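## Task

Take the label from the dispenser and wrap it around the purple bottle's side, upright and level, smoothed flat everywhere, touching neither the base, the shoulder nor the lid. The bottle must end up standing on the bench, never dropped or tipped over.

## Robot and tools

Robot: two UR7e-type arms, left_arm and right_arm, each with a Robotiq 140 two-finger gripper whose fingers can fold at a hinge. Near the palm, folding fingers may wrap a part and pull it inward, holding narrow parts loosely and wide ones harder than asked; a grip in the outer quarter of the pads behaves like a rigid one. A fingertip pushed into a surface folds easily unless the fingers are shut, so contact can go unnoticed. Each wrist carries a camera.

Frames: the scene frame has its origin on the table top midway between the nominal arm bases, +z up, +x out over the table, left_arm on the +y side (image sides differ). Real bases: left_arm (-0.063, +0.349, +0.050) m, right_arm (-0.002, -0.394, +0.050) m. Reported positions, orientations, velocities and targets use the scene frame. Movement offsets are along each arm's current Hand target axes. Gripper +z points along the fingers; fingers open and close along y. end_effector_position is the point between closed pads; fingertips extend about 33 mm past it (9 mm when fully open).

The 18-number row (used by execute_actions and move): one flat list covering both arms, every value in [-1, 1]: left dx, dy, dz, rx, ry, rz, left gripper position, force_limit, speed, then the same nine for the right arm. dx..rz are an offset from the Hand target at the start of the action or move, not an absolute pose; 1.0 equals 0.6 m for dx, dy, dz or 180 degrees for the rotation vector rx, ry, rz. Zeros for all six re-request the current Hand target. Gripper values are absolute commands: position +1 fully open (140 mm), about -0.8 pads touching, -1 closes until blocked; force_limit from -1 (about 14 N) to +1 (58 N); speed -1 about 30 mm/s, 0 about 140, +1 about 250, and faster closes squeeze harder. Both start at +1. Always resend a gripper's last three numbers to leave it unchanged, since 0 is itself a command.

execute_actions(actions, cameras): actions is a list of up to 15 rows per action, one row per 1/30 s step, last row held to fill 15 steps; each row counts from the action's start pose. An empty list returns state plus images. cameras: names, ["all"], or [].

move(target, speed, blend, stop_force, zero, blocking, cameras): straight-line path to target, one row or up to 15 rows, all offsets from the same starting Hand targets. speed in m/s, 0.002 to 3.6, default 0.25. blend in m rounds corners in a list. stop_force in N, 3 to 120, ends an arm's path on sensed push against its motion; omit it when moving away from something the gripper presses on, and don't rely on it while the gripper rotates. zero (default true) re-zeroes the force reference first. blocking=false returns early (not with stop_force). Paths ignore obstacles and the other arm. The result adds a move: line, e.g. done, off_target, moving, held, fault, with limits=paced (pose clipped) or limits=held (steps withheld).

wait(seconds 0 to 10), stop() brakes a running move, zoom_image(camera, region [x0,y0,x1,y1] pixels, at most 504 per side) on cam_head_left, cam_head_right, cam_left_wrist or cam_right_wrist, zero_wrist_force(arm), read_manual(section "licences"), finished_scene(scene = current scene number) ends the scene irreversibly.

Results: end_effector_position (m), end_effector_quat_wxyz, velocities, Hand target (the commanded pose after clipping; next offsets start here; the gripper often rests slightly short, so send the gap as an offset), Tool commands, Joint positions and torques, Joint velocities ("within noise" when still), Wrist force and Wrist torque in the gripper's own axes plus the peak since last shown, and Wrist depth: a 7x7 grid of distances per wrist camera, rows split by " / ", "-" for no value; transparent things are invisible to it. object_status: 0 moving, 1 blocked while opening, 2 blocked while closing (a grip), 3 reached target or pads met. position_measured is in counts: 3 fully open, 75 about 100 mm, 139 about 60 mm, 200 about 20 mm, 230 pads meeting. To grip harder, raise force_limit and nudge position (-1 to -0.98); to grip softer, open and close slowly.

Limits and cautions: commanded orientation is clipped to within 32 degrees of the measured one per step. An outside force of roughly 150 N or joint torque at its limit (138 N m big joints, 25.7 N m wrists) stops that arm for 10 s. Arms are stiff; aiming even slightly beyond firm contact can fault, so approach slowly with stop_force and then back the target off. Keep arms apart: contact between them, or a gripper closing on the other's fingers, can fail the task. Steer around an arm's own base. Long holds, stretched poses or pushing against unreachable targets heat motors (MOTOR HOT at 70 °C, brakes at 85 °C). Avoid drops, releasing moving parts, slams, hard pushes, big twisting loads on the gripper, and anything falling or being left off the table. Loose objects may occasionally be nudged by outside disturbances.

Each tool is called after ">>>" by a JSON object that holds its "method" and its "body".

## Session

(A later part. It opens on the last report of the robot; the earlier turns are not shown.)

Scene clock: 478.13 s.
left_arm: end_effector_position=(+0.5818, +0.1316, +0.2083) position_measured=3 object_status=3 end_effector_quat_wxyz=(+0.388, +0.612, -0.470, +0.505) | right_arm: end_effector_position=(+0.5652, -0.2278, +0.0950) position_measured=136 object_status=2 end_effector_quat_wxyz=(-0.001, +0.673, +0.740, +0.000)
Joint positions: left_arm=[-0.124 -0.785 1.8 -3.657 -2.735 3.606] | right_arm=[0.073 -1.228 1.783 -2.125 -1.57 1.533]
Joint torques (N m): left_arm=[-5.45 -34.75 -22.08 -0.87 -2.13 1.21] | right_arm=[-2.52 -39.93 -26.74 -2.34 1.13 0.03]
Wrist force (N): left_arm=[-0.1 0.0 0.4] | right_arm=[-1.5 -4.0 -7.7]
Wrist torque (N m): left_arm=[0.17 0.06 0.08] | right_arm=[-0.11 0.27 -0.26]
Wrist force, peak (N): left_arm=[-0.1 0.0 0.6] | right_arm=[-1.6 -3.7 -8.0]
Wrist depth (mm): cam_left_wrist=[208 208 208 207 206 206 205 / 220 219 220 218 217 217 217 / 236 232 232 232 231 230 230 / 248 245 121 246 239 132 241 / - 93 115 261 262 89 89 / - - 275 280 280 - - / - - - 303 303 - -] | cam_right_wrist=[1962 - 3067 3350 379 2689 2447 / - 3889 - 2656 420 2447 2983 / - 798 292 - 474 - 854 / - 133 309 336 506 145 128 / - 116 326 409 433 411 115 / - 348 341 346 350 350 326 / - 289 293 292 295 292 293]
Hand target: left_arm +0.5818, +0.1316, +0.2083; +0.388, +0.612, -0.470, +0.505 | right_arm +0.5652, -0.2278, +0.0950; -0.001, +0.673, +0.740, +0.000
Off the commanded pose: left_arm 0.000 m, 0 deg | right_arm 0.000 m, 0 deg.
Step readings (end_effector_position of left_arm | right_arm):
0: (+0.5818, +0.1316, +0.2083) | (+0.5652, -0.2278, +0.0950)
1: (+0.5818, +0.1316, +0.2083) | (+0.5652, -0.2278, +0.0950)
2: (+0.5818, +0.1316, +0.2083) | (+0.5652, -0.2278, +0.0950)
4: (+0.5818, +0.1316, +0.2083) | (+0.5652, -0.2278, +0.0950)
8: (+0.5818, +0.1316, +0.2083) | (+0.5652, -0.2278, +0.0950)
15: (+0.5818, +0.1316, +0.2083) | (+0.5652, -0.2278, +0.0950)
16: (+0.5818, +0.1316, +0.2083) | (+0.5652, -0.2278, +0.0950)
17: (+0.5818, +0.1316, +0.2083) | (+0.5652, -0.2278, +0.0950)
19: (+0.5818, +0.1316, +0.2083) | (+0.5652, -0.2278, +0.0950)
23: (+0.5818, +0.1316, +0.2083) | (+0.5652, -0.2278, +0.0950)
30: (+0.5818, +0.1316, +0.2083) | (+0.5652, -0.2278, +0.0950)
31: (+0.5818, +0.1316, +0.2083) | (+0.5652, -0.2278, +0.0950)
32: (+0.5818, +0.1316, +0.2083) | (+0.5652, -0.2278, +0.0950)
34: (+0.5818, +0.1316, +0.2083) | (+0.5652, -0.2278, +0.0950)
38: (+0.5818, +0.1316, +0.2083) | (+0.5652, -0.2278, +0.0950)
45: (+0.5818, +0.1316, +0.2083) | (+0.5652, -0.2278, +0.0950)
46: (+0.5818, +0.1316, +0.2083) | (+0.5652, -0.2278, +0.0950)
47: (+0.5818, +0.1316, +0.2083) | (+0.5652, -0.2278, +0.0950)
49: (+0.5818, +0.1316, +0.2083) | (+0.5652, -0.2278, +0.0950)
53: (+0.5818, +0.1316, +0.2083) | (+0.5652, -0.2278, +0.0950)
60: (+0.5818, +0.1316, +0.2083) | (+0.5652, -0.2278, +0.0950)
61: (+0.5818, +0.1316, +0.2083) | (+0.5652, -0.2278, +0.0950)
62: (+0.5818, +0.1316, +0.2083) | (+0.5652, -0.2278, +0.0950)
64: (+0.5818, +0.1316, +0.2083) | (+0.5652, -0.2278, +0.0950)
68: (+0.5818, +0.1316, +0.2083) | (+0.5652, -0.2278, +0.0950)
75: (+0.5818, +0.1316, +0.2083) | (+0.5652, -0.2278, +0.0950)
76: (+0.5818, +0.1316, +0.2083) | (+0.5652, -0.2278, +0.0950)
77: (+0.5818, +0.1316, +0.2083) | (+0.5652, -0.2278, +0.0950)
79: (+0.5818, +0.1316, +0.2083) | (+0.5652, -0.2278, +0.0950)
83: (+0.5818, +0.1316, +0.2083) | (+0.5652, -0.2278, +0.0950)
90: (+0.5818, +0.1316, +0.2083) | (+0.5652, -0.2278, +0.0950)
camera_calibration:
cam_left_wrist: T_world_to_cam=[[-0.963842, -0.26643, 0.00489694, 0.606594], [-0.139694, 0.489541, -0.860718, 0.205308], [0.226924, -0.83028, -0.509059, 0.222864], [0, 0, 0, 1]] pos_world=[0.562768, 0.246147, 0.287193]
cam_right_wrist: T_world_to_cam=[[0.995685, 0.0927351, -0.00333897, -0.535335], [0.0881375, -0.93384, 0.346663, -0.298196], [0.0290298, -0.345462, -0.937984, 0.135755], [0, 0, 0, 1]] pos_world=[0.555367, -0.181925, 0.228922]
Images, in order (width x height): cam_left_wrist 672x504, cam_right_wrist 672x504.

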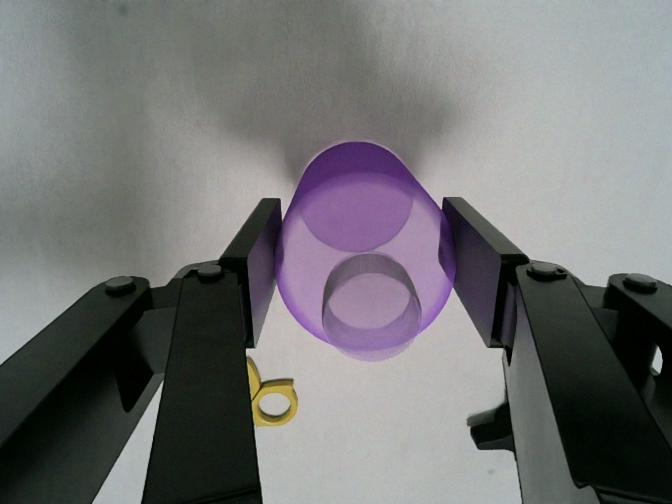

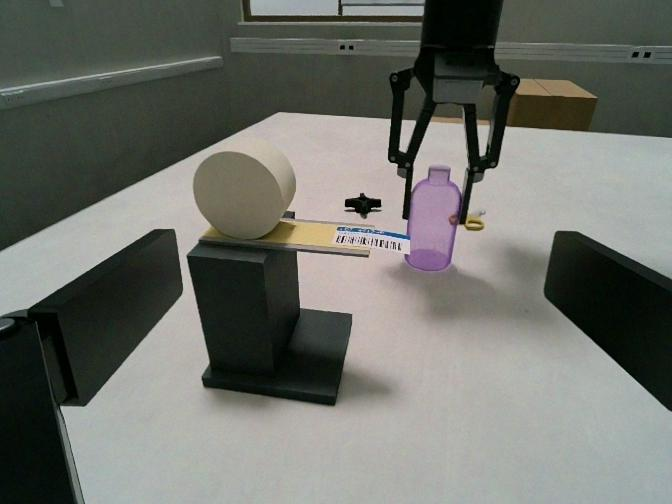

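>>> {"method": "execute_actions", "body": {"actions": [[[0,0,0,0,0,0,1,1,1,0,0,0,0,0,0,0.4,-0.3,-0.8]],[[0,0,0,0,0,0,1,1,1,0,0,0,0,0,0,0.4,-0.3,-0.8]],[[0,0,0,0,0,0,1,1,1,0,0,-0.0117,0,0,0,0.4,-0.3,-0.8]],[[0,0,0,0,0,0,1,1,1,0,0,0,0,0,0,-1,-0.3,-1]],[[0,0,0,0,0,0,1,1,1,0,0,0,0,0,0,-1,-0.3,-1]],[[0,0,0,0,0,0,1,1,1,0,0,0,0,0,0,-1,-0.3,-1]]], "cameras": ["cam_left_wrist", "cam_right_wrist"]}}

>>> {"method": "zoom_image", "body": {"camera": "cam_right_wrist", "region": [320, 80, 560, 290]}}

Scene clock: 499.20 s.
left_arm: end_effector_position=(+0.5818, +0.1316, +0.2083) position_measured=3 object_status=3 end_effector_quat_wxyz=(+0.388, +0.612, -0.470, +0.505) | right_arm: end_effector_position=(+0.5652, -0.2278, +0.1020) position_measured=136 object_status=2 end_effector_quat_wxyz=(-0.001, +0.673, +0.740, +0.000)
Joint positions: left_arm=[-0.124 -0.785 1.8 -3.657 -2.735 3.606] | right_arm=[0.073 -1.237 1.774 -2.107 -1.57 1.533]
Joint torques (N m): left_arm=[-3.38 -34.81 -22.61 -0.96 -2.1 1.22] | right_arm=[-4.62 -31.04 -11.81 -1.7 0.72 -0.12]
Wrist force (N): left_arm=[-0.1 -0.1 0.2] | right_arm=[-1.4 -3.1 -13.6]
Wrist torque (N m): left_arm=[0.17 0.05 0.08] | right_arm=[-0.11 0.22 -0.26]
Wrist force, peak (N): left_arm=[-0.1 0.1 0.6] | right_arm=[-1.4 -3.1 -14.3]
Wrist depth (mm): cam_left_wrist=[214 215 214 213 213 214 212 / 226 226 226 226 224 224 223 / 239 239 239 238 239 238 237 / 256 252 121 253 247 132 249 / - 93 114 271 271 89 89 / - - 283 291 290 - 63 / - - 313 310 313 - -] | cam_right_wrist=[- - 3350 3156 375 359 1944 / - - 2828 1171 428 2222 - / - 702 292 - 494 - - / - 134 - 316 536 - 129 / - 124 - - 435 410 115 / - 348 348 346 350 350 324 / - 293 293 292 292 280 292]
Hand target: left_arm +0.5818, +0.1316, +0.2083; +0.388, +0.612, -0.470, +0.505 | right_arm +0.5652, -0.2278, +0.1020; -0.001, +0.673, +0.740, +0.000
Off the commanded pose: left_arm 0.000 m, 0 deg | right_arm 0.000 m, 0 deg.
Step readings (end_effector_position of left_arm | right_arm):
0: (+0.5818, +0.1316, +0.2083) | (+0.5652, -0.2278, +0.0950)
1: (+0.5818, +0.1316, +0.2083) | (+0.5652, -0.2278, +0.0950)
2: (+0.5818, +0.1316, +0.2083) | (+0.5652, -0.2278, +0.0950)
4: (+0.5818, +0.1316, +0.2083) | (+0.5652, -0.2278, +0.0950)
8: (+0.5818, +0.1316, +0.2083) | (+0.5652, -0.2278, +0.0950)
15: (+0.5818, +0.1316, +0.2083) | (+0.5652, -0.2278, +0.0950)
16: (+0.5818, +0.1316, +0.2083) | (+0.5652, -0.2278, +0.0950)
17: (+0.5818, +0.1316, +0.2083) | (+0.5652, -0.2278, +0.0950)
19: (+0.5818, +0.1316, +0.2083) | (+0.5652, -0.2278, +0.0950)
23: (+0.5818, +0.1316, +0.2083) | (+0.5652, -0.2278, +0.0950)
30: (+0.5818, +0.1316, +0.2083) | (+0.5652, -0.2278, +0.0950)
31: (+0.5818, +0.1316, +0.2083) | (+0.5651, -0.2278, +0.0950)
32: (+0.5818, +0.1316, +0.2083) | (+0.5650, -0.2278, +0.0968)
34: (+0.5818, +0.1316, +0.2083) | (+0.5651, -0.2278, +0.1013)
38: (+0.5818, +0.1316, +0.2083) | (+0.5652, -0.2278, +0.1025)
45: (+0.5818, +0.1316, +0.2083) | (+0.5653, -0.2278, +0.1020)
46: (+0.5818, +0.1316, +0.2083) | (+0.5652, -0.2278, +0.1020)
47: (+0.5818, +0.1316, +0.2083) | (+0.5652, -0.2278, +0.1020)
49: (+0.5818, +0.1316, +0.2083) | (+0.5652, -0.2278, +0.1020)
53: (+0.5818, +0.1316, +0.2083) | (+0.5652, -0.2278, +0.1020)
60: (+0.5818, +0.1316, +0.2083) | (+0.5652, -0.2278, +0.1020)
61: (+0.5818, +0.1316, +0.2083) | (+0.5652, -0.2278, +0.1020)
62: (+0.5818, +0.1316, +0.2083) | (+0.5652, -0.2278, +0.1020)
64: (+0.5818, +0.1316, +0.2083) | (+0.5652, -0.2278, +0.1020)
68: (+0.5818, +0.1316, +0.2083) | (+0.5652, -0.2278, +0.1020)
75: (+0.5818, +0.1316, +0.2083) | (+0.5652, -0.2278, +0.1020)
76: (+0.5818, +0.1316, +0.2083) | (+0.5652, -0.2278, +0.1020)
77: (+0.5818, +0.1316, +0.2083) | (+0.5652, -0.2278, +0.1020)
79: (+0.5818, +0.1316, +0.2083) | (+0.5652, -0.2278, +0.1020)
83: (+0.5818, +0.1316, +0.2083) | (+0.5652, -0.2278, +0.1020)
90: (+0.5818, +0.1316, +0.2083) | (+0.5652, -0.2278, +0.1020)
camera_calibration:
cam_left_wrist: T_world_to_cam=[[-0.963842, -0.26643, 0.00489694, 0.606594], [-0.139694, 0.489541, -0.860718, 0.205308], [0.226924, -0.83028, -0.509059, 0.222864], [0, 0, 0, 1]] pos_world=[0.562768, 0.246147, 0.287193]
cam_right_wrist: T_world_to_cam=[[0.995685, 0.0927351, -0.00333897, -0.535312], [0.0881375, -0.93384, 0.346663, -0.300623], [0.0290298, -0.345462, -0.937984, 0.142321], [0, 0, 0, 1]] pos_world=[0.555367, -0.181925, 0.235922]
Images, in order (width x height): cam_left_wrist 672x504, cam_right_wrist 672x504.

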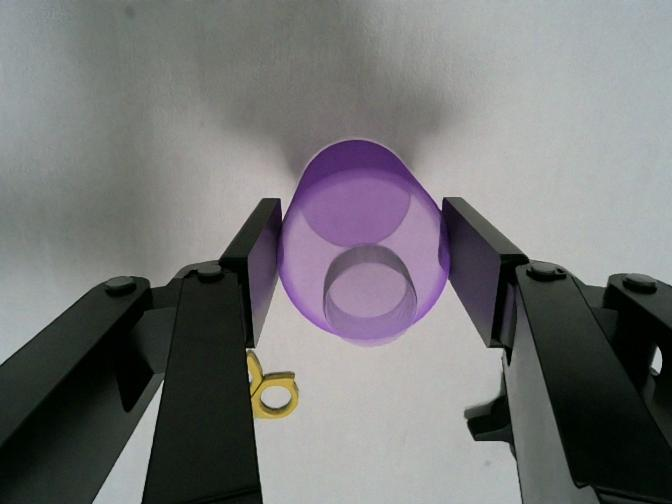

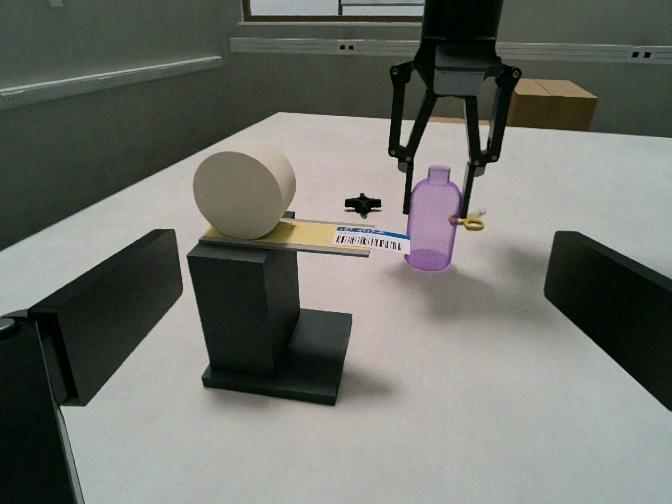

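Scaled by 2.100.

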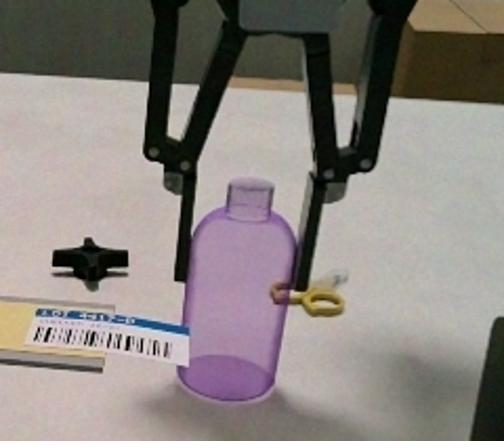

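>>> {"method": "move", "body": {"target": [0, 0, 0, 0, 0, 0, 1, 1, 1, 0, 0, -0.2, 0, 0, 0, -1, -0.3, -1], "speed": 0.1, "cameras": ["cam_left_wrist", "cam_right_wrist"]}}

Scene clock: 552.57 s.
left_arm: end_effector_position=(+0.5818, +0.1316, +0.2083) position_measured=3 object_status=3 end_effector_quat_wxyz=(+0.388, +0.612, -0.470, +0.505) | right_arm: end_effector_position=(+0.5653, -0.2279, +0.2221) position_measured=136 object_status=2 end_effector_quat_wxyz=(+0.000, +0.673, +0.740, +0.000)
Joint positions: left_arm=[-0.124 -0.785 1.8 -3.657 -2.735 3.606] | right_arm=[0.073 -1.344 1.585 -1.811 -1.57 1.533]
Joint torques (N m): left_arm=[-1.54 -35.65 -24.23 -0.83 -2.22 1.16] | right_arm=[-7.37 -28.29 -20.01 -2.62 1.31 -1.77]
Wrist force (N): left_arm=[-0.1 -0.2 0.4] | right_arm=[-1.5 -2.1 -1.1]
Wrist torque (N m): left_arm=[0.14 0.05 0.09] | right_arm=[-0.25 0.27 -0.26]
Wrist force, peak (N): left_arm=[0.1 0.2 0.6] | right_arm=[-1.4 -3.1 -14.5]
Wrist depth (mm): cam_left_wrist=[323 322 321 322 321 322 321 / 342 342 341 341 340 339 338 / 362 363 364 364 355 360 357 / 385 383 121 383 163 132 377 / - 93 114 409 408 89 89 / - - 430 441 439 - - / - - 474 475 468 - -] | cam_right_wrist=[- 2342 3300 2656 3203 403 2904 / - - - - 1296 2178 - / - - 293 770 911 - - / - 134 312 338 605 - 121 / - 124 321 416 431 415 115 / - 333 350 342 348 - 324 / - 292 290 301 - 293 292]
Hand target: left_arm +0.5818, +0.1316, +0.2083; +0.388, +0.612, -0.470, +0.505 | right_arm +0.5653, -0.2279, +0.2220; -0.001, +0.673, +0.740, +0.000
Off the commanded pose: left_arm 0.000 m, 0 deg | right_arm 0.000 m, 0 deg.
move: done
camera_calibration:
cam_left_wrist: T_world_to_cam=[[-0.963842, -0.26643, 0.00489694, 0.606594], [-0.139694, 0.489541, -0.860718, 0.205308], [0.226924, -0.83028, -0.509059, 0.222864], [0, 0, 0, 1]] pos_world=[0.562768, 0.246147, 0.287193]
cam_right_wrist: T_world_to_cam=[[0.995679, 0.0928053, -0.00315265, -0.535052], [0.0881384, -0.933833, 0.34668, -0.342365], [0.0292296, -0.34546, -0.937978, 0.254823], [0, 0, 0, 1]] pos_world=[0.555467, -0.182025, 0.356023]
Images, in order (width x height): cam_left_wrist 672x504, cam_right_wrist 672x504.

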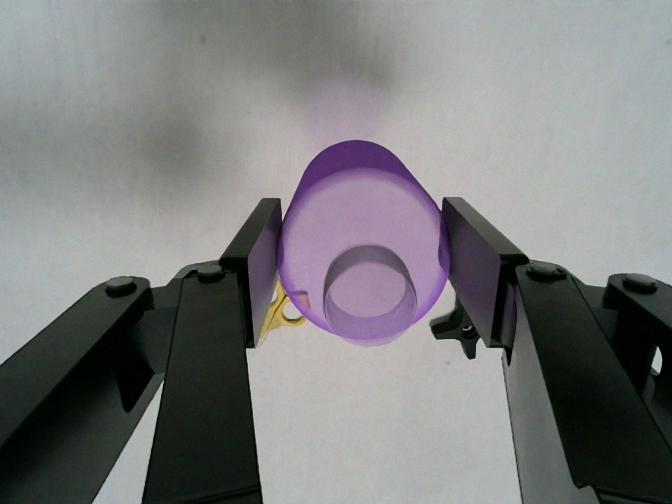

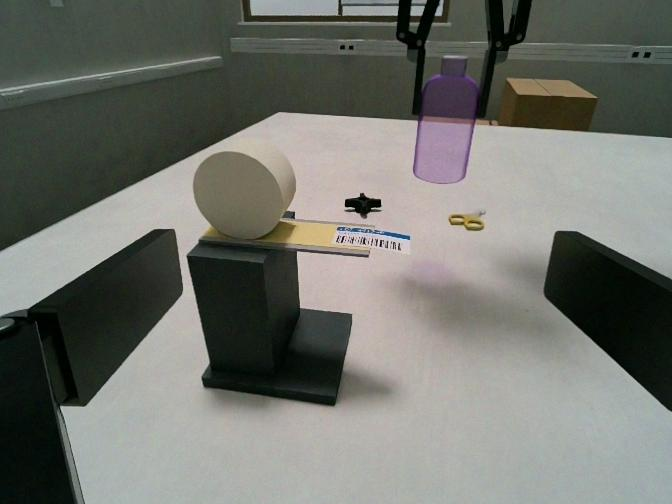

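>>> {"method": "move", "body": {"target": [[0, 0, 0, 0, 0, 0, 1, 1, 1, 0.0008, -0.1131, 0, 0, 0, 0, -1, -0.3, -1], [0, 0, 0, 0, 0, 0, 1, 1, 1, 0.2130, -0.0927, 0.2283, 0.1522, 0.4830, 0.1522, -1, -0.3, -1]], "speed": 0.16, "blend": [0.03, 0], "cameras": ["cam_left_wrist", "cam_right_wrist", "cam_head_left", "cam_head_right"]}}

Scene clock: 585.27 s.
left_arm: end_effector_position=(+0.5818, +0.1316, +0.2083) position_measured=3 object_status=3 end_effector_quat_wxyz=(+0.388, +0.612, -0.470, +0.505) | right_arm: end_effector_position=(+0.4976, -0.1058, +0.0852) position_measured=136 object_status=2 end_effector_quat_wxyz=(+0.642, -0.611, -0.356, -0.296)
Joint positions: left_arm=[-0.124 -0.785 1.8 -3.657 -2.735 3.606] | right_arm=[-0.279 -0.788 1.784 -0.994 -0.39 0.609]
Joint torques (N m): left_arm=[0.52 -35.5 -23.61 -0.92 -1.87 1.17] | right_arm=[-2.02 -46.69 -2.13 2.03 0.67 -1.58]
Wrist force (N): left_arm=[-0.1 0.0 0.3] | right_arm=[1.0 -1.1 1.5]
Wrist torque (N m): left_arm=[0.18 0.06 0.09] | right_arm=[0.02 -0.42 -0.40]
Wrist force, peak (N): left_arm=[-0.3 -0.3 0.4] | right_arm=[-1.7 -2.5 -1.3]
Wrist depth (mm): cam_left_wrist=[649 475 473 556 2548 760 465 / 727 - 463 3000 829 465 327 / 725 736 - 829 481 322 245 / 662 767 121 467 163 120 198 / - 93 114 324 251 89 89 / - - 295 246 203 - - / - - 231 199 171 - -] | cam_right_wrist=[- - 2656 3755 2943 615 2792 / 2245 2904 1197 1502 1177 2268 - / - - 290 - 482 482 - / - 124 306 341 479 384 121 / - 124 321 418 433 379 115 / - 335 338 340 348 348 - / - 293 292 293 294 293 292]
Hand target: left_arm +0.5818, +0.1316, +0.2083; +0.388, +0.612, -0.470, +0.505 | right_arm +0.4976, -0.1058, +0.0852; +0.642, -0.611, -0.356, -0.296
Off the commanded pose: left_arm 0.000 m, 0 deg | right_arm 0.000 m, 0 deg.
move: done
camera_calibration:
cam_left_wrist: T_world_to_cam=[[-0.963842, -0.26643, 0.00489694, 0.606594], [-0.139694, 0.489541, -0.860718, 0.205308], [0.226924, -0.83028, -0.509059, 0.222864], [0, 0, 0, 1]] pos_world=[0.562768, 0.246147, 0.287193]
cam_right_wrist: T_world_to_cam=[[0.813504, 0.0810608, -0.575883, -0.341164], [-0.503701, -0.396747, -0.767383, 0.271228], [-0.290685, 0.914342, -0.281925, 0.407177], [0, 0, 0, 1]] pos_world=[0.532516, -0.237035, 0.126459]

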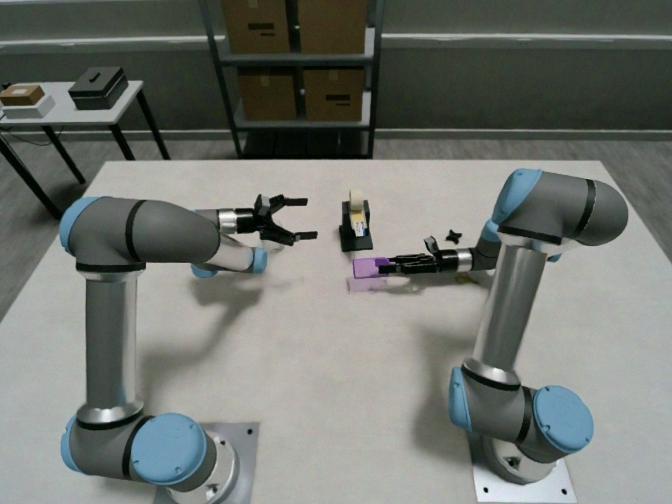

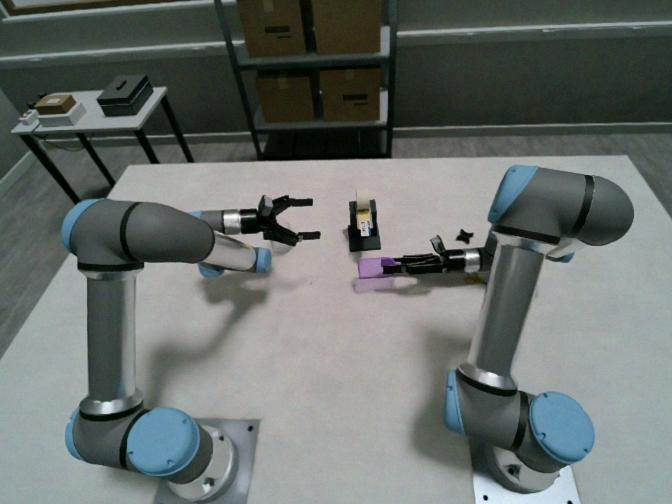

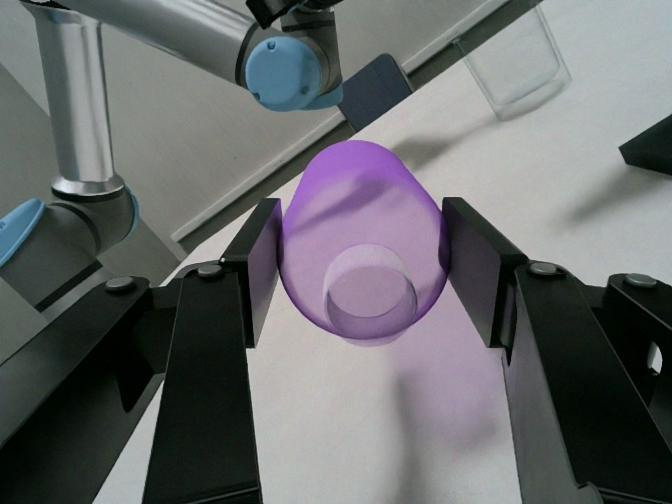

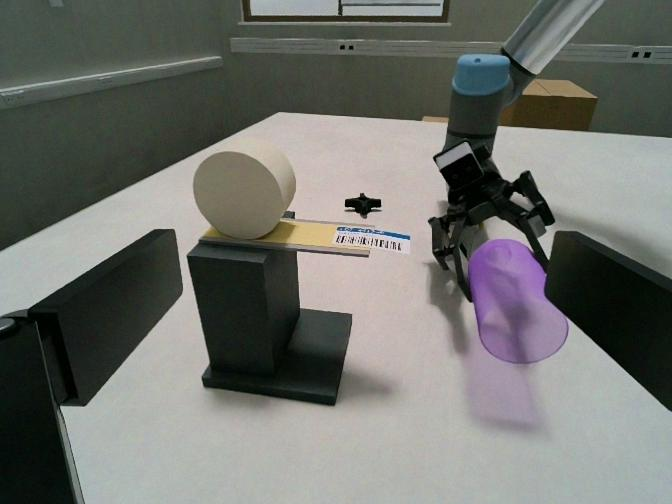

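>>> {"method": "zoom_image", "body": {"camera": "cam_right_wrist", "region": [320, 130, 580, 380]}}

Scaled by 1.938.

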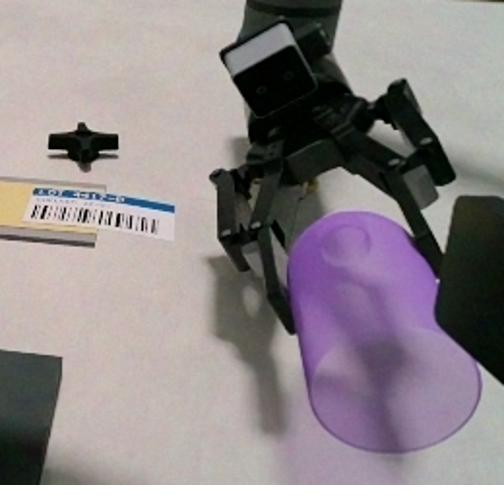

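>>> {"method": "move", "body": {"target": [0, 0, 0, 0, 0, 0, 1, 1, 1, 0.0574, 0.0819, 0, 0, 0, 0, -1, -0.3, -1], "speed": 0.12, "cameras": ["cam_right_wrist", "cam_left_wrist"]}}

>>> {"method": "zoom_image", "body": {"camera": "cam_right_wrist", "region": [320, 190, 520, 390]}}

Scene clock: 600.33 s.
left_arm: end_effector_position=(+0.5818, +0.1316, +0.2083) position_measured=3 object_status=3 end_effector_quat_wxyz=(+0.388, +0.612, -0.470, +0.505) | right_arm: end_effector_position=(+0.5573, -0.1001, +0.0851) position_measured=136 object_status=2 end_effector_quat_wxyz=(+0.642, -0.611, -0.356, -0.296)
Joint positions: left_arm=[-0.124 -0.785 1.8 -3.657 -2.735 3.606] | right_arm=[-0.239 -0.702 1.583 -0.878 -0.35 0.609]
Joint torques (N m): left_arm=[2.46 -33.95 -22.55 -0.86 -2.13 0.85] | right_arm=[-6.66 -55.88 -15.64 0.06 -0.7 1.39]
Wrist force (N): left_arm=[-0.1 0.0 0.2] | right_arm=[1.5 -1.1 1.3]
Wrist torque (N m): left_arm=[0.18 0.04 0.09] | right_arm=[0.03 -0.52 -0.33]
Wrist force, peak (N): left_arm=[-0.1 -0.1 0.5] | right_arm=[2.7 0.3 1.2]
Wrist depth (mm): cam_left_wrist=[490 484 417 611 2821 - 185 / 689 517 483 2855 710 443 209 / 748 - - 780 476 334 - / 748 859 121 473 162 116 - / - 93 114 322 251 89 89 / - - 292 246 202 - - / - - 231 198 171 - -] | cam_right_wrist=[- - 3403 3025 2904 617 - / - - - - 593 1980 - / - - 289 - 492 798 - / - 124 290 295 501 506 122 / - 124 328 450 431 410 115 / - 339 348 336 349 362 326 / - 293 292 293 293 293 292]
Hand target: left_arm +0.5818, +0.1316, +0.2083; +0.388, +0.612, -0.470, +0.505 | right_arm +0.5574, -0.1001, +0.0852; +0.642, -0.611, -0.356, -0.296
Off the commanded pose: left_arm 0.000 m, 0 deg | right_arm 0.000 m, 0 deg.
move: done
camera_calibration:
cam_left_wrist: T_world_to_cam=[[-0.963842, -0.26643, 0.00489694, 0.606594], [-0.139694, 0.489541, -0.860718, 0.205308], [0.226924, -0.83028, -0.509059, 0.222864], [0, 0, 0, 1]] pos_world=[0.562768, 0.246147, 0.287193]
cam_right_wrist: T_world_to_cam=[[0.813546, 0.0810578, -0.575823, -0.390292], [-0.503696, -0.396589, -0.767468, 0.303569], [-0.290574, 0.914411, -0.281815, 0.419135], [0, 0, 0, 1]] pos_world=[0.592217, -0.231234, 0.126359]
Images, in order (width x height): cam_left_wrist 672x504, cam_right_wrist 672x504.

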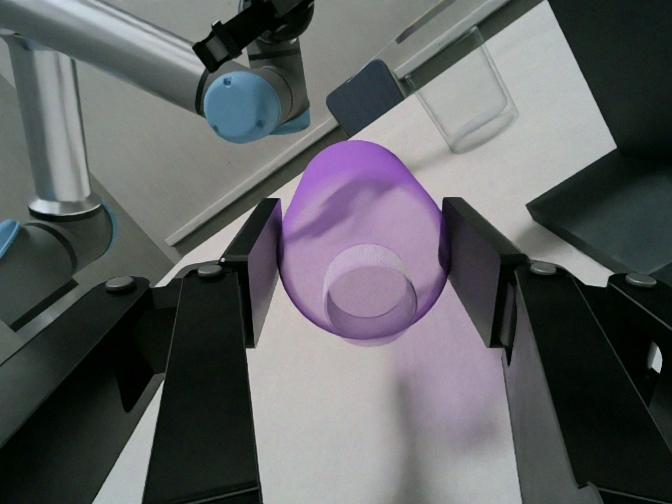

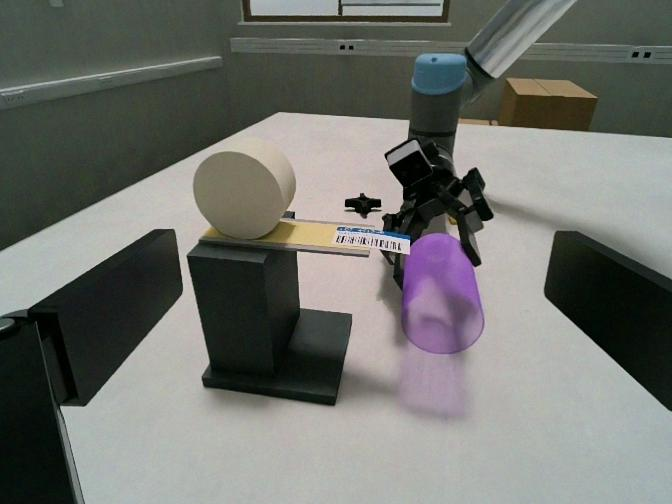

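Scaled by 2.520.

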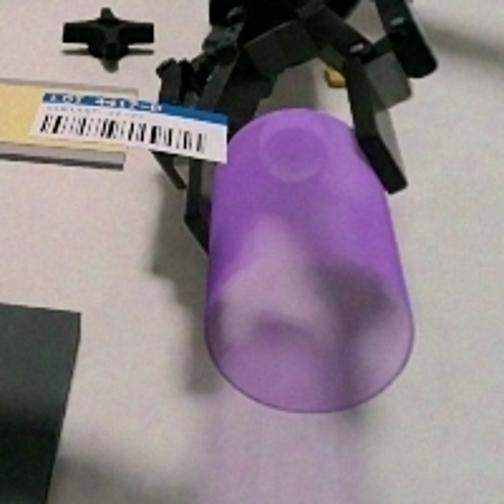

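>>> {"method": "move", "body": {"target": [0, 0, 0, 0, 0, 0, 1, 1, 1, 0.0268, 0.0382, 0, 0, 0, 0, -1, -0.3, -1], "speed": 0.08, "cameras": ["cam_right_wrist"]}}

>>> {"method": "zoom_image", "body": {"camera": "cam_right_wrist", "region": [300, 190, 480, 370]}}

Scene clock: 622.23 s.
left_arm: end_effector_position=(+0.5818, +0.1316, +0.2083) position_measured=3 object_status=3 end_effector_quat_wxyz=(+0.388, +0.612, -0.470, +0.505) | right_arm: end_effector_position=(+0.5852, -0.0974, +0.0851) position_measured=136 object_status=2 end_effector_quat_wxyz=(+0.642, -0.611, -0.356, -0.296)
Joint positions: left_arm=[-0.124 -0.785 1.8 -3.657 -2.735 3.606] | right_arm=[-0.223 -0.658 1.482 -0.821 -0.334 0.609]
Joint torques (N m): left_arm=[2.83 -35.67 -23.58 -0.55 -1.9 1.15] | right_arm=[-6.17 -61.38 -8.69 -0.66 -1.13 -0.84]
Wrist force (N): left_arm=[-0.1 -0.1 0.3] | right_arm=[1.3 -1.1 1.3]
Wrist torque (N m): left_arm=[0.16 0.05 0.09] | right_arm=[0.07 -0.48 -0.30]
Wrist force, peak (N): left_arm=[-0.1 0.0 0.5] | right_arm=[2.1 -0.3 1.4]
Wrist depth (mm): cam_left_wrist=[496 504 423 - 2855 187 143 / 681 499 495 2821 710 396 163 / 752 - 3386 894 482 333 190 / 765 - 115 441 163 116 167 / - 93 91 311 251 89 89 / - - 293 245 203 - - / - - 231 199 171 - -] | cam_right_wrist=[- - 3350 3111 2943 602 2532 / - - 5444 1442 589 2222 3067 / - - 290 - 514 851 - / - 133 317 385 506 - 120 / - 124 325 409 436 394 115 / - 346 348 343 351 352 326 / - 301 292 292 293 294 -]
Hand target: left_arm +0.5818, +0.1316, +0.2083; +0.388, +0.612, -0.470, +0.505 | right_arm +0.5852, -0.0975, +0.0852; +0.642, -0.611, -0.356, -0.296
Off the commanded pose: left_arm 0.000 m, 0 deg | right_arm 0.000 m, 0 deg.
move: done
camera_calibration:
cam_right_wrist: T_world_to_cam=[[0.813546, 0.0810578, -0.575823, -0.413209], [-0.503696, -0.396589, -0.767468, 0.318693], [-0.290574, 0.914411, -0.281815, 0.424773], [0, 0, 0, 1]] pos_world=[0.620117, -0.228534, 0.126359]
Images, in order (width x height): cam_right_wrist 672x504.

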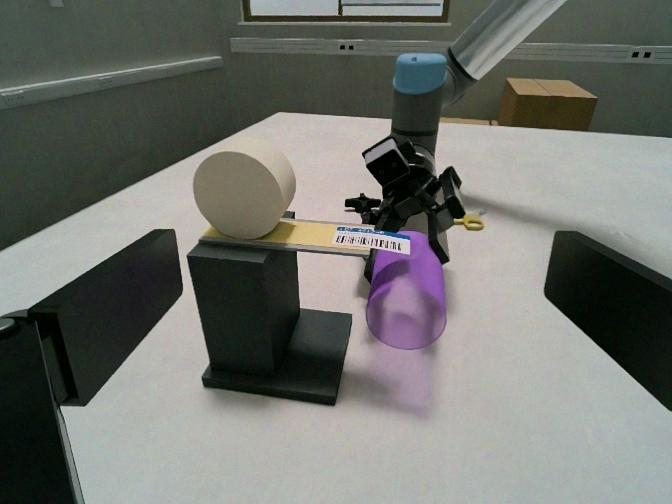

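Scaled by 2.800.

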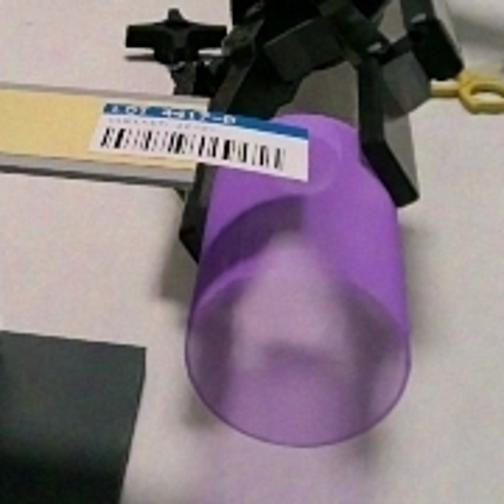

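>>> {"method": "wait", "body": {"seconds": 0.1, "cameras": ["cam_head_left", "cam_head_right"]}}

>>> {"method": "zoom_image", "body": {"camera": "cam_head_left", "region": [330, 200, 410, 280]}}

>>> {"method": "zoom_image", "body": {"camera": "cam_head_right", "region": [335, 200, 415, 280]}}

Scene clock: 640.47 s.
left_arm: end_effector_position=(+0.5818, +0.1316, +0.2083) position_measured=3 object_status=3 end_effector_quat_wxyz=(+0.388, +0.612, -0.470, +0.505) | right_arm: end_effector_position=(+0.5852, -0.0975, +0.0852) position_measured=136 object_status=2 end_effector_quat_wxyz=(+0.642, -0.611, -0.356, -0.296)
Joint positions: left_arm=[-0.124 -0.785 1.8 -3.657 -2.735 3.606] | right_arm=[-0.223 -0.658 1.482 -0.821 -0.334 0.609]
Joint torques (N m): left_arm=[4.49 -34.55 -23.52 -0.6 -2.05 1.3] | right_arm=[-8.54 -60.55 -17.8 0.18 -1.16 1.54]
Wrist force (N): left_arm=[-0.1 -0.2 0.2] | right_arm=[1.2 -1.1 1.4]
Wrist torque (N m): left_arm=[0.14 0.06 0.08] | right_arm=[0.07 -0.47 -0.30]
Wrist force, peak (N): left_arm=[-0.3 -0.1 0.5] | right_arm=[1.4 -1.3 1.4]
Wrist depth (mm): cam_left_wrist=[492 485 423 - 2855 187 143 / 679 499 487 2890 743 394 158 / 743 - 1634 979 458 263 196 / 772 - 121 447 163 107 - / - 93 91 323 251 89 89 / - - 292 247 203 - - / - - 232 199 171 - -] | cam_right_wrist=[- - 2983 3203 2943 593 2562 / - - - 1378 613 2245 2865 / - - 292 828 496 - - / 578 124 - 381 509 - 121 / - 124 - 420 431 414 115 / - 346 346 341 349 338 324 / - 291 293 301 292 293 292]
Hand target: left_arm +0.5818, +0.1316, +0.2083; +0.388, +0.612, -0.470, +0.505 | right_arm +0.5852, -0.0975, +0.0852; +0.642, -0.611, -0.356, -0.296
Tool commands: left_gripper/position=+1.0 left_gripper/force_limit=+1.0 left_gripper/speed=+1.0 right_gripper/position=-1.0 right_gripper/force_limit=-0.3 right_gripper/speed=-1.0
Off the commanded pose: left_arm 0.000 m, 0 deg | right_arm 0.000 m, 0 deg.
wait: 0.10 s; at rest from the start
Images, in order (width x height): cam_head_left 672x504, cam_head_right 672x504.

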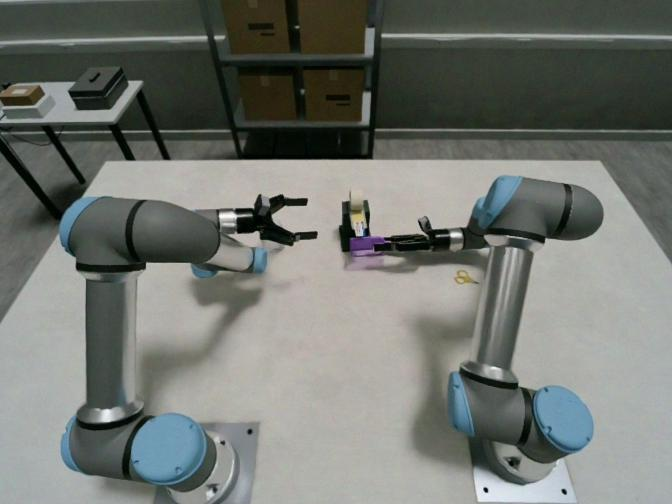

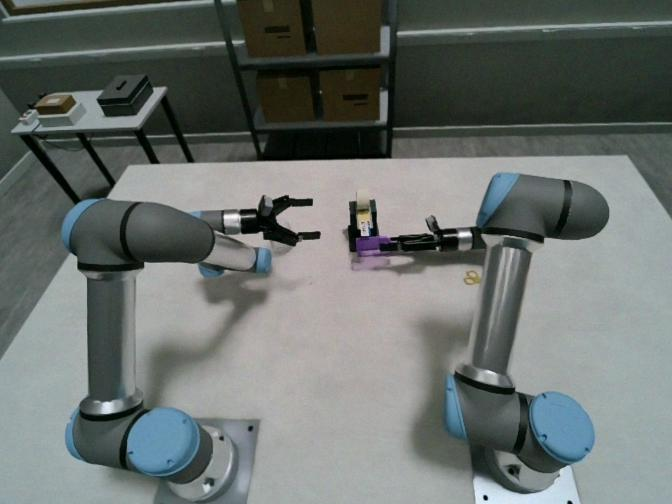

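Scaled by 6.300.

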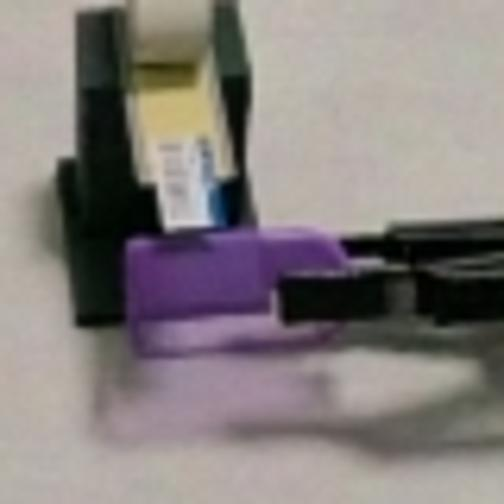

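Scaled by 6.300.

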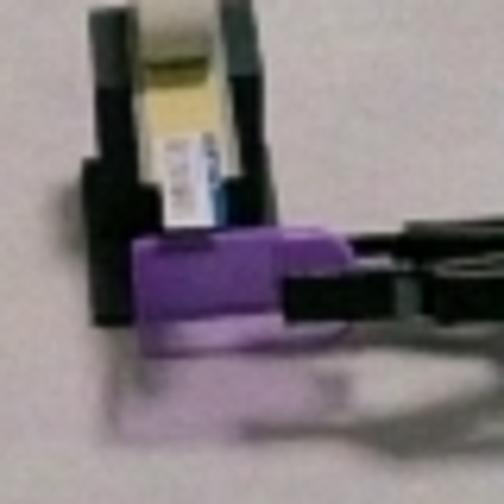

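>>> {"method": "wait", "body": {"seconds": 0.1, "cameras": ["cam_right_wrist"]}}

>>> {"method": "zoom_image", "body": {"camera": "cam_right_wrist", "region": [350, 215, 460, 355]}}

Scene clock: 663.97 s.
left_arm: end_effector_position=(+0.5818, +0.1316, +0.2083) position_measured=3 object_status=3 end_effector_quat_wxyz=(+0.388, +0.612, -0.470, +0.505) | right_arm: end_effector_position=(+0.5852, -0.0975, +0.0852) position_measured=136 object_status=2 end_effector_quat_wxyz=(+0.642, -0.611, -0.356, -0.296)
Joint positions: left_arm=[-0.124 -0.785 1.8 -3.657 -2.735 3.606] | right_arm=[-0.223 -0.658 1.482 -0.821 -0.334 0.609]
Joint torques (N m): left_arm=[4.28 -34.53 -22.79 -0.75 -2.3 1.12] | right_arm=[-7.61 -60.97 -16.39 1.04 -1.01 1.3]
Wrist force (N): left_arm=[-0.2 -0.1 0.4] | right_arm=[1.5 -1.2 1.4]
Wrist torque (N m): left_arm=[0.16 0.08 0.09] | right_arm=[0.04 -0.53 -0.31]
Wrist force, peak (N): left_arm=[-0.2 0.0 0.5] | right_arm=[1.4 -1.2 1.6]
Wrist depth (mm): cam_left_wrist=[492 490 424 - 2548 187 143 / 679 498 496 3338 718 394 158 / 755 3885 3885 826 473 325 190 / 769 - 121 463 163 116 168 / - 93 114 323 251 89 89 / - - 293 247 202 - - / - - 231 200 170 - -] | cam_right_wrist=[- 2292 3570 3203 3067 620 3067 / - 3067 - 1237 603 2268 2624 / - 743 290 972 493 838 831 / - 134 - 334 499 145 121 / - 116 347 411 419 412 115 / - 348 347 347 361 351 327 / - 292 291 283 292 292 290]
Hand target: left_arm +0.5818, +0.1316, +0.2083; +0.388, +0.612, -0.470, +0.505 | right_arm +0.5852, -0.0975, +0.0852; +0.642, -0.611, -0.356, -0.296
Tool commands: left_gripper/position=+1.0 left_gripper/force_limit=+1.0 left_gripper/speed=+1.0 right_gripper/position=-1.0 right_gripper/force_limit=-0.3 right_gripper/speed=-1.0
Off the commanded pose: left_arm 0.000 m, 0 deg | right_arm 0.000 m, 0 deg.
wait: 0.10 s; at rest from the start
camera_calibration:
cam_right_wrist: T_world_to_cam=[[0.813529, 0.0809511, -0.575863, -0.413152], [-0.503776, -0.39655, -0.767436, 0.318784], [-0.290483, 0.914437, -0.281824, 0.424843], [0, 0, 0, 1]] pos_world=[0.620116, -0.228634, 0.126459]
Images, in order (width x height): cam_right_wrist 672x504.

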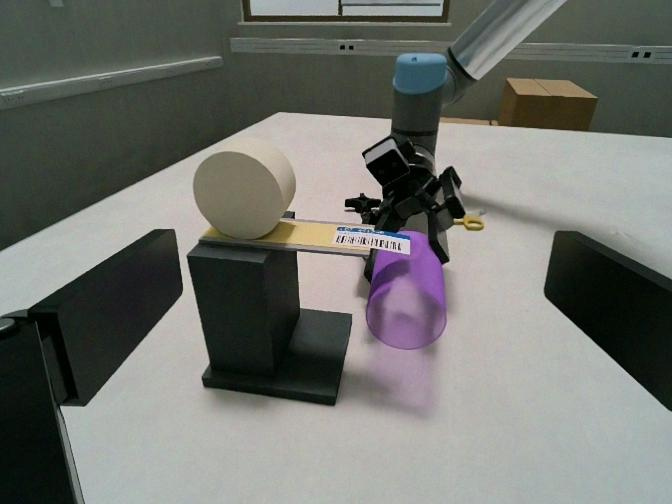

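Scaled by 3.600.

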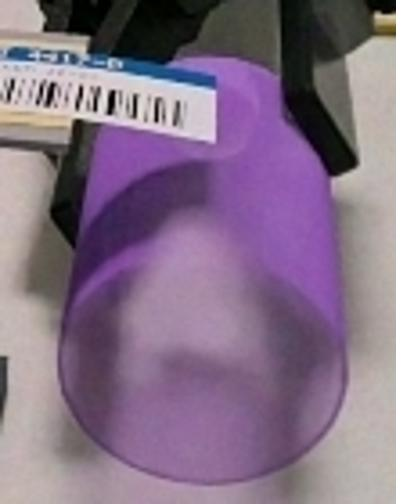

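>>> {"method": "move", "body": {"target": [0, 0, 0, 0, 0, 0, 1, 1, 1, 0.0180, 0.00245, 0.0167, 0.00546, -0.00383, 0, -1, -0.3, -1], "speed": 0.05, "cameras": ["cam_right_wrist", "cam_head_left", "cam_head_right"]}}

>>> {"method": "zoom_image", "body": {"camera": "cam_right_wrist", "region": [320, 205, 440, 345]}}

>>> {"method": "zoom_image", "body": {"camera": "cam_head_left", "region": [330, 200, 410, 280]}}

>>> {"method": "zoom_image", "body": {"camera": "cam_head_right", "region": [335, 200, 415, 280]}}

Scene clock: 692.30 s.
left_arm: end_effector_position=(+0.5818, +0.1316, +0.2083) position_measured=3 object_status=3 end_effector_quat_wxyz=(+0.388, +0.612, -0.470, +0.505) | right_arm: end_effector_position=(+0.5917, -0.0867, +0.0932) position_measured=136 object_status=2 end_effector_quat_wxyz=(+0.645, -0.607, -0.362, -0.289)
Joint positions: left_arm=[-0.124 -0.785 1.8 -3.657 -2.735 3.606] | right_arm=[-0.2 -0.65 1.435 -0.782 -0.332 0.609]
Joint torques (N m): left_arm=[6.09 -35.05 -23.43 -0.92 -2.01 0.9] | right_arm=[-9 -53.58 -5.6 -0.53 0.35 -1.77]
Wrist force (N): left_arm=[-0.1 -0.1 0.3] | right_arm=[1.3 -0.8 1.0]
Wrist torque (N m): left_arm=[0.16 0.04 0.09] | right_arm=[0.14 -0.49 -0.31]
Wrist force, peak (N): left_arm=[-0.2 0.0 0.5] | right_arm=[2.0 -0.9 1.4]
Wrist depth (mm): cam_left_wrist=[489 490 416 - 2347 173 133 / 681 479 484 2693 871 219 144 / 752 - 492 752 504 346 178 / 734 - 121 503 316 117 175 / - 93 114 348 265 89 89 / - - 312 264 217 - - / - - 246 212 183 - -] | cam_right_wrist=[- 2689 4033 3403 644 587 - / - 2367 3755 4270 617 2200 2593 / - - 292 521 488 - 772 / - 133 315 376 496 145 129 / - 124 - - - - 115 / - 348 348 332 352 353 325 / - 292 292 281 291 292 293]
Hand target: left_arm +0.5818, +0.1316, +0.2083; +0.388, +0.612, -0.470, +0.505 | right_arm +0.5917, -0.0868, +0.0932; +0.645, -0.607, -0.362, -0.290
Off the commanded pose: left_arm 0.000 m, 0 deg | right_arm 0.000 m, 0 deg.
move: done
camera_calibration:
cam_right_wrist: T_world_to_cam=[[0.811628, 0.098124, -0.575875, -0.412021], [-0.495299, -0.407096, -0.767431, 0.326478], [-0.30974, 0.908099, -0.28181, 0.430014], [0, 0, 0, 1]] pos_world=[0.629305, -0.217159, 0.134459]
Images, in order (width x height): cam_head_left 672x504, cam_head_right 672x504, cam_right_wrist 672x504.

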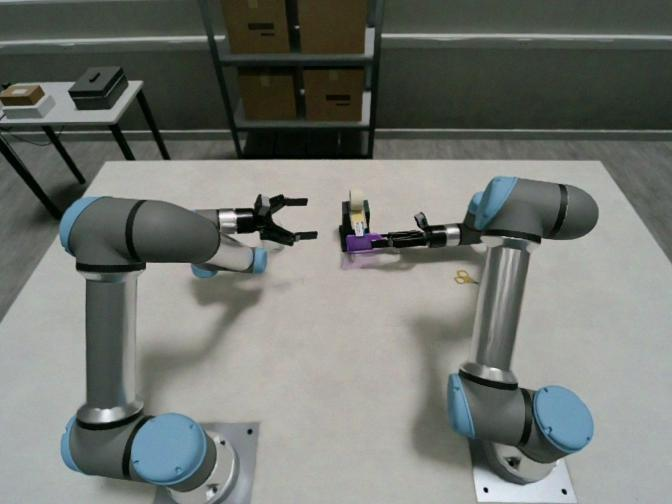

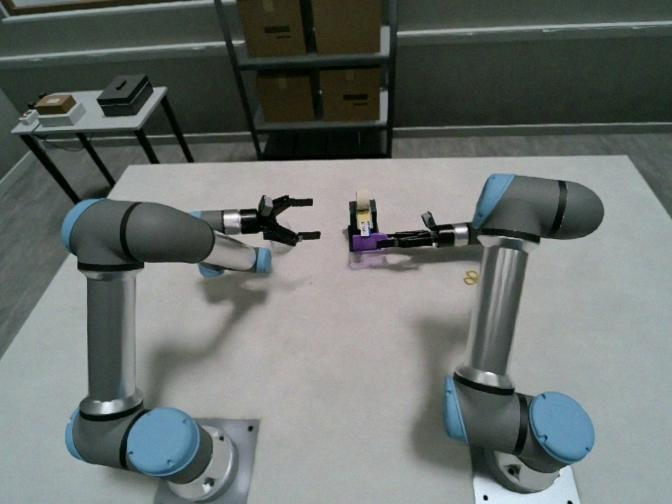

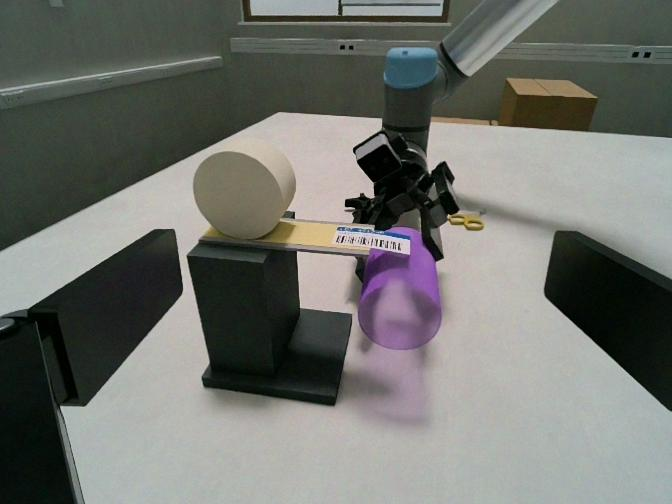

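Scaled by 3.600.

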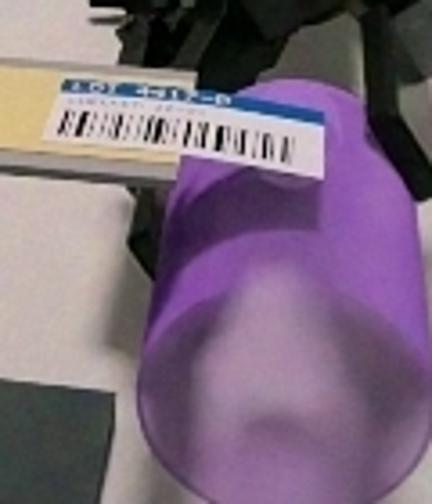

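Scaled by 6.300.

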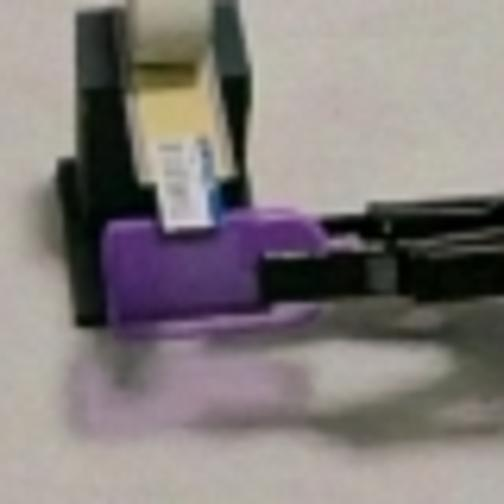

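Scaled by 6.300.

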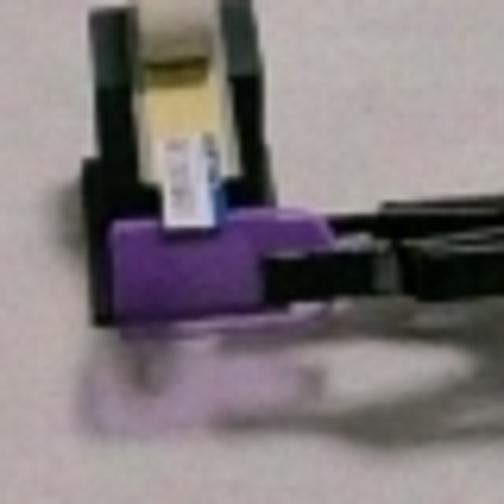

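>>> {"method": "move", "body": {"target": [0, 0, 0, 0, 0, 0, 1, 1, 1, 0.0082, -0.00574, 0, 0, 0, 0, -1, -0.3, -1], "speed": 0.04, "cameras": ["cam_right_wrist"]}}

>>> {"method": "zoom_image", "body": {"camera": "cam_right_wrist", "region": [320, 205, 440, 345]}}

Scene clock: 713.23 s.
left_arm: end_effector_position=(+0.5818, +0.1316, +0.2083) position_measured=3 object_status=3 end_effector_quat_wxyz=(+0.388, +0.612, -0.470, +0.505) | right_arm: end_effector_position=(+0.5917, -0.0868, +0.0993) position_measured=136 object_status=2 end_effector_quat_wxyz=(+0.645, -0.607, -0.362, -0.290)
Joint positions: left_arm=[-0.124 -0.785 1.8 -3.657 -2.735 3.606] | right_arm=[-0.2 -0.661 1.436 -0.773 -0.332 0.609]
Joint torques (N m): left_arm=[6.85 -35.5 -21.27 -0.92 -2.01 1.24] | right_arm=[-8.14 -48.7 -7.16 0.41 -0.87 0.39]
Wrist force (N): left_arm=[-0.2 0.0 0.1] | right_arm=[1.6 -0.9 0.9]
Wrist torque (N m): left_arm=[0.19 0.07 0.09] | right_arm=[0.10 -0.54 -0.31]
Wrist force, peak (N): left_arm=[-0.2 0.0 0.5] | right_arm=[1.6 -1.2 1.2]
Wrist depth (mm): cam_left_wrist=[488 481 415 - 163 164 133 / 681 492 482 2963 832 218 144 / 738 - 477 795 528 357 182 / 769 3485 121 523 162 117 178 / - 93 114 359 278 89 89 / - - 326 274 227 - - / - - 257 221 189 - -] | cam_right_wrist=[- - 3457 3067 629 2983 2074 / 2245 - 3512 1073 585 2200 3203 / 1962 2475 291 819 484 - 733 / - 133 307 380 539 498 135 / - 124 331 415 435 413 115 / - 349 347 347 350 351 326 / - 292 292 292 293 283 292]
Hand target: left_arm +0.5818, +0.1316, +0.2083; +0.388, +0.612, -0.470, +0.505 | right_arm +0.5917, -0.0868, +0.0992; +0.645, -0.607, -0.362, -0.290
Off the commanded pose: left_arm 0.000 m, 0 deg | right_arm 0.000 m, 0 deg.
move: done
camera_calibration:
cam_right_wrist: T_world_to_cam=[[0.811702, 0.0979293, -0.575804, -0.408598], [-0.495297, -0.407075, -0.767444, 0.331123], [-0.309551, 0.90813, -0.281919, 0.431728], [0, 0, 0, 1]] pos_world=[0.629305, -0.217259, 0.140559]
Images, in order (width x height): cam_right_wrist 672x504.

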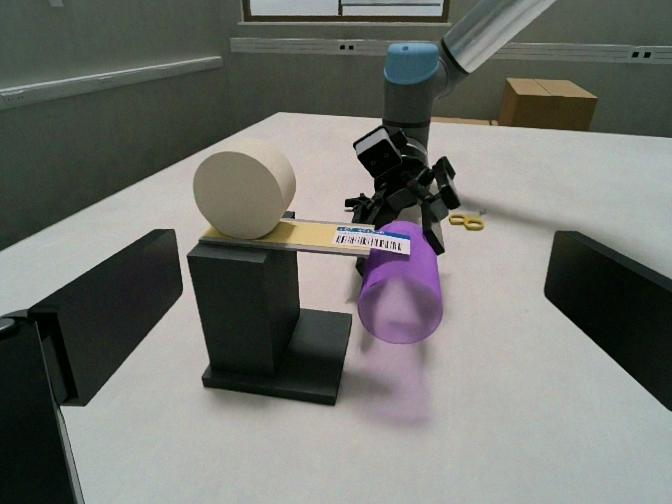

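Scaled by 3.600.

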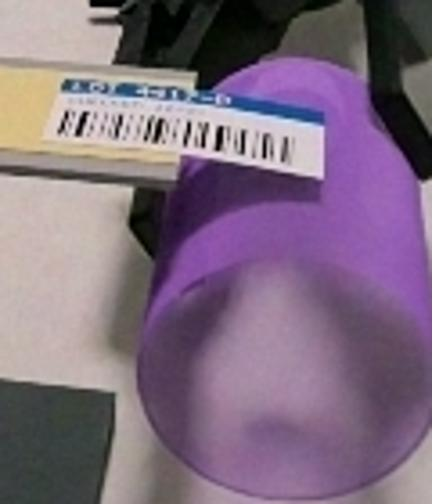

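>>> {"method": "zoom_image", "body": {"camera": "cam_right_wrist", "region": [350, 215, 430, 285]}}

Scaled by 6.300.

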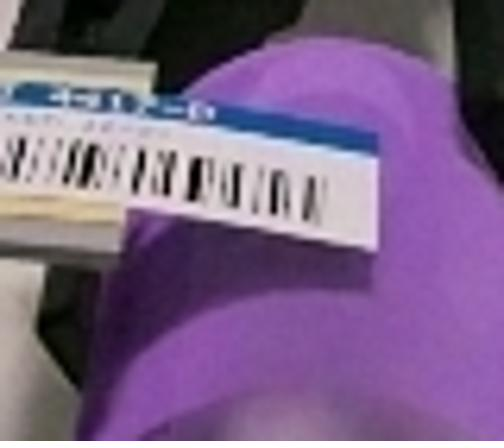

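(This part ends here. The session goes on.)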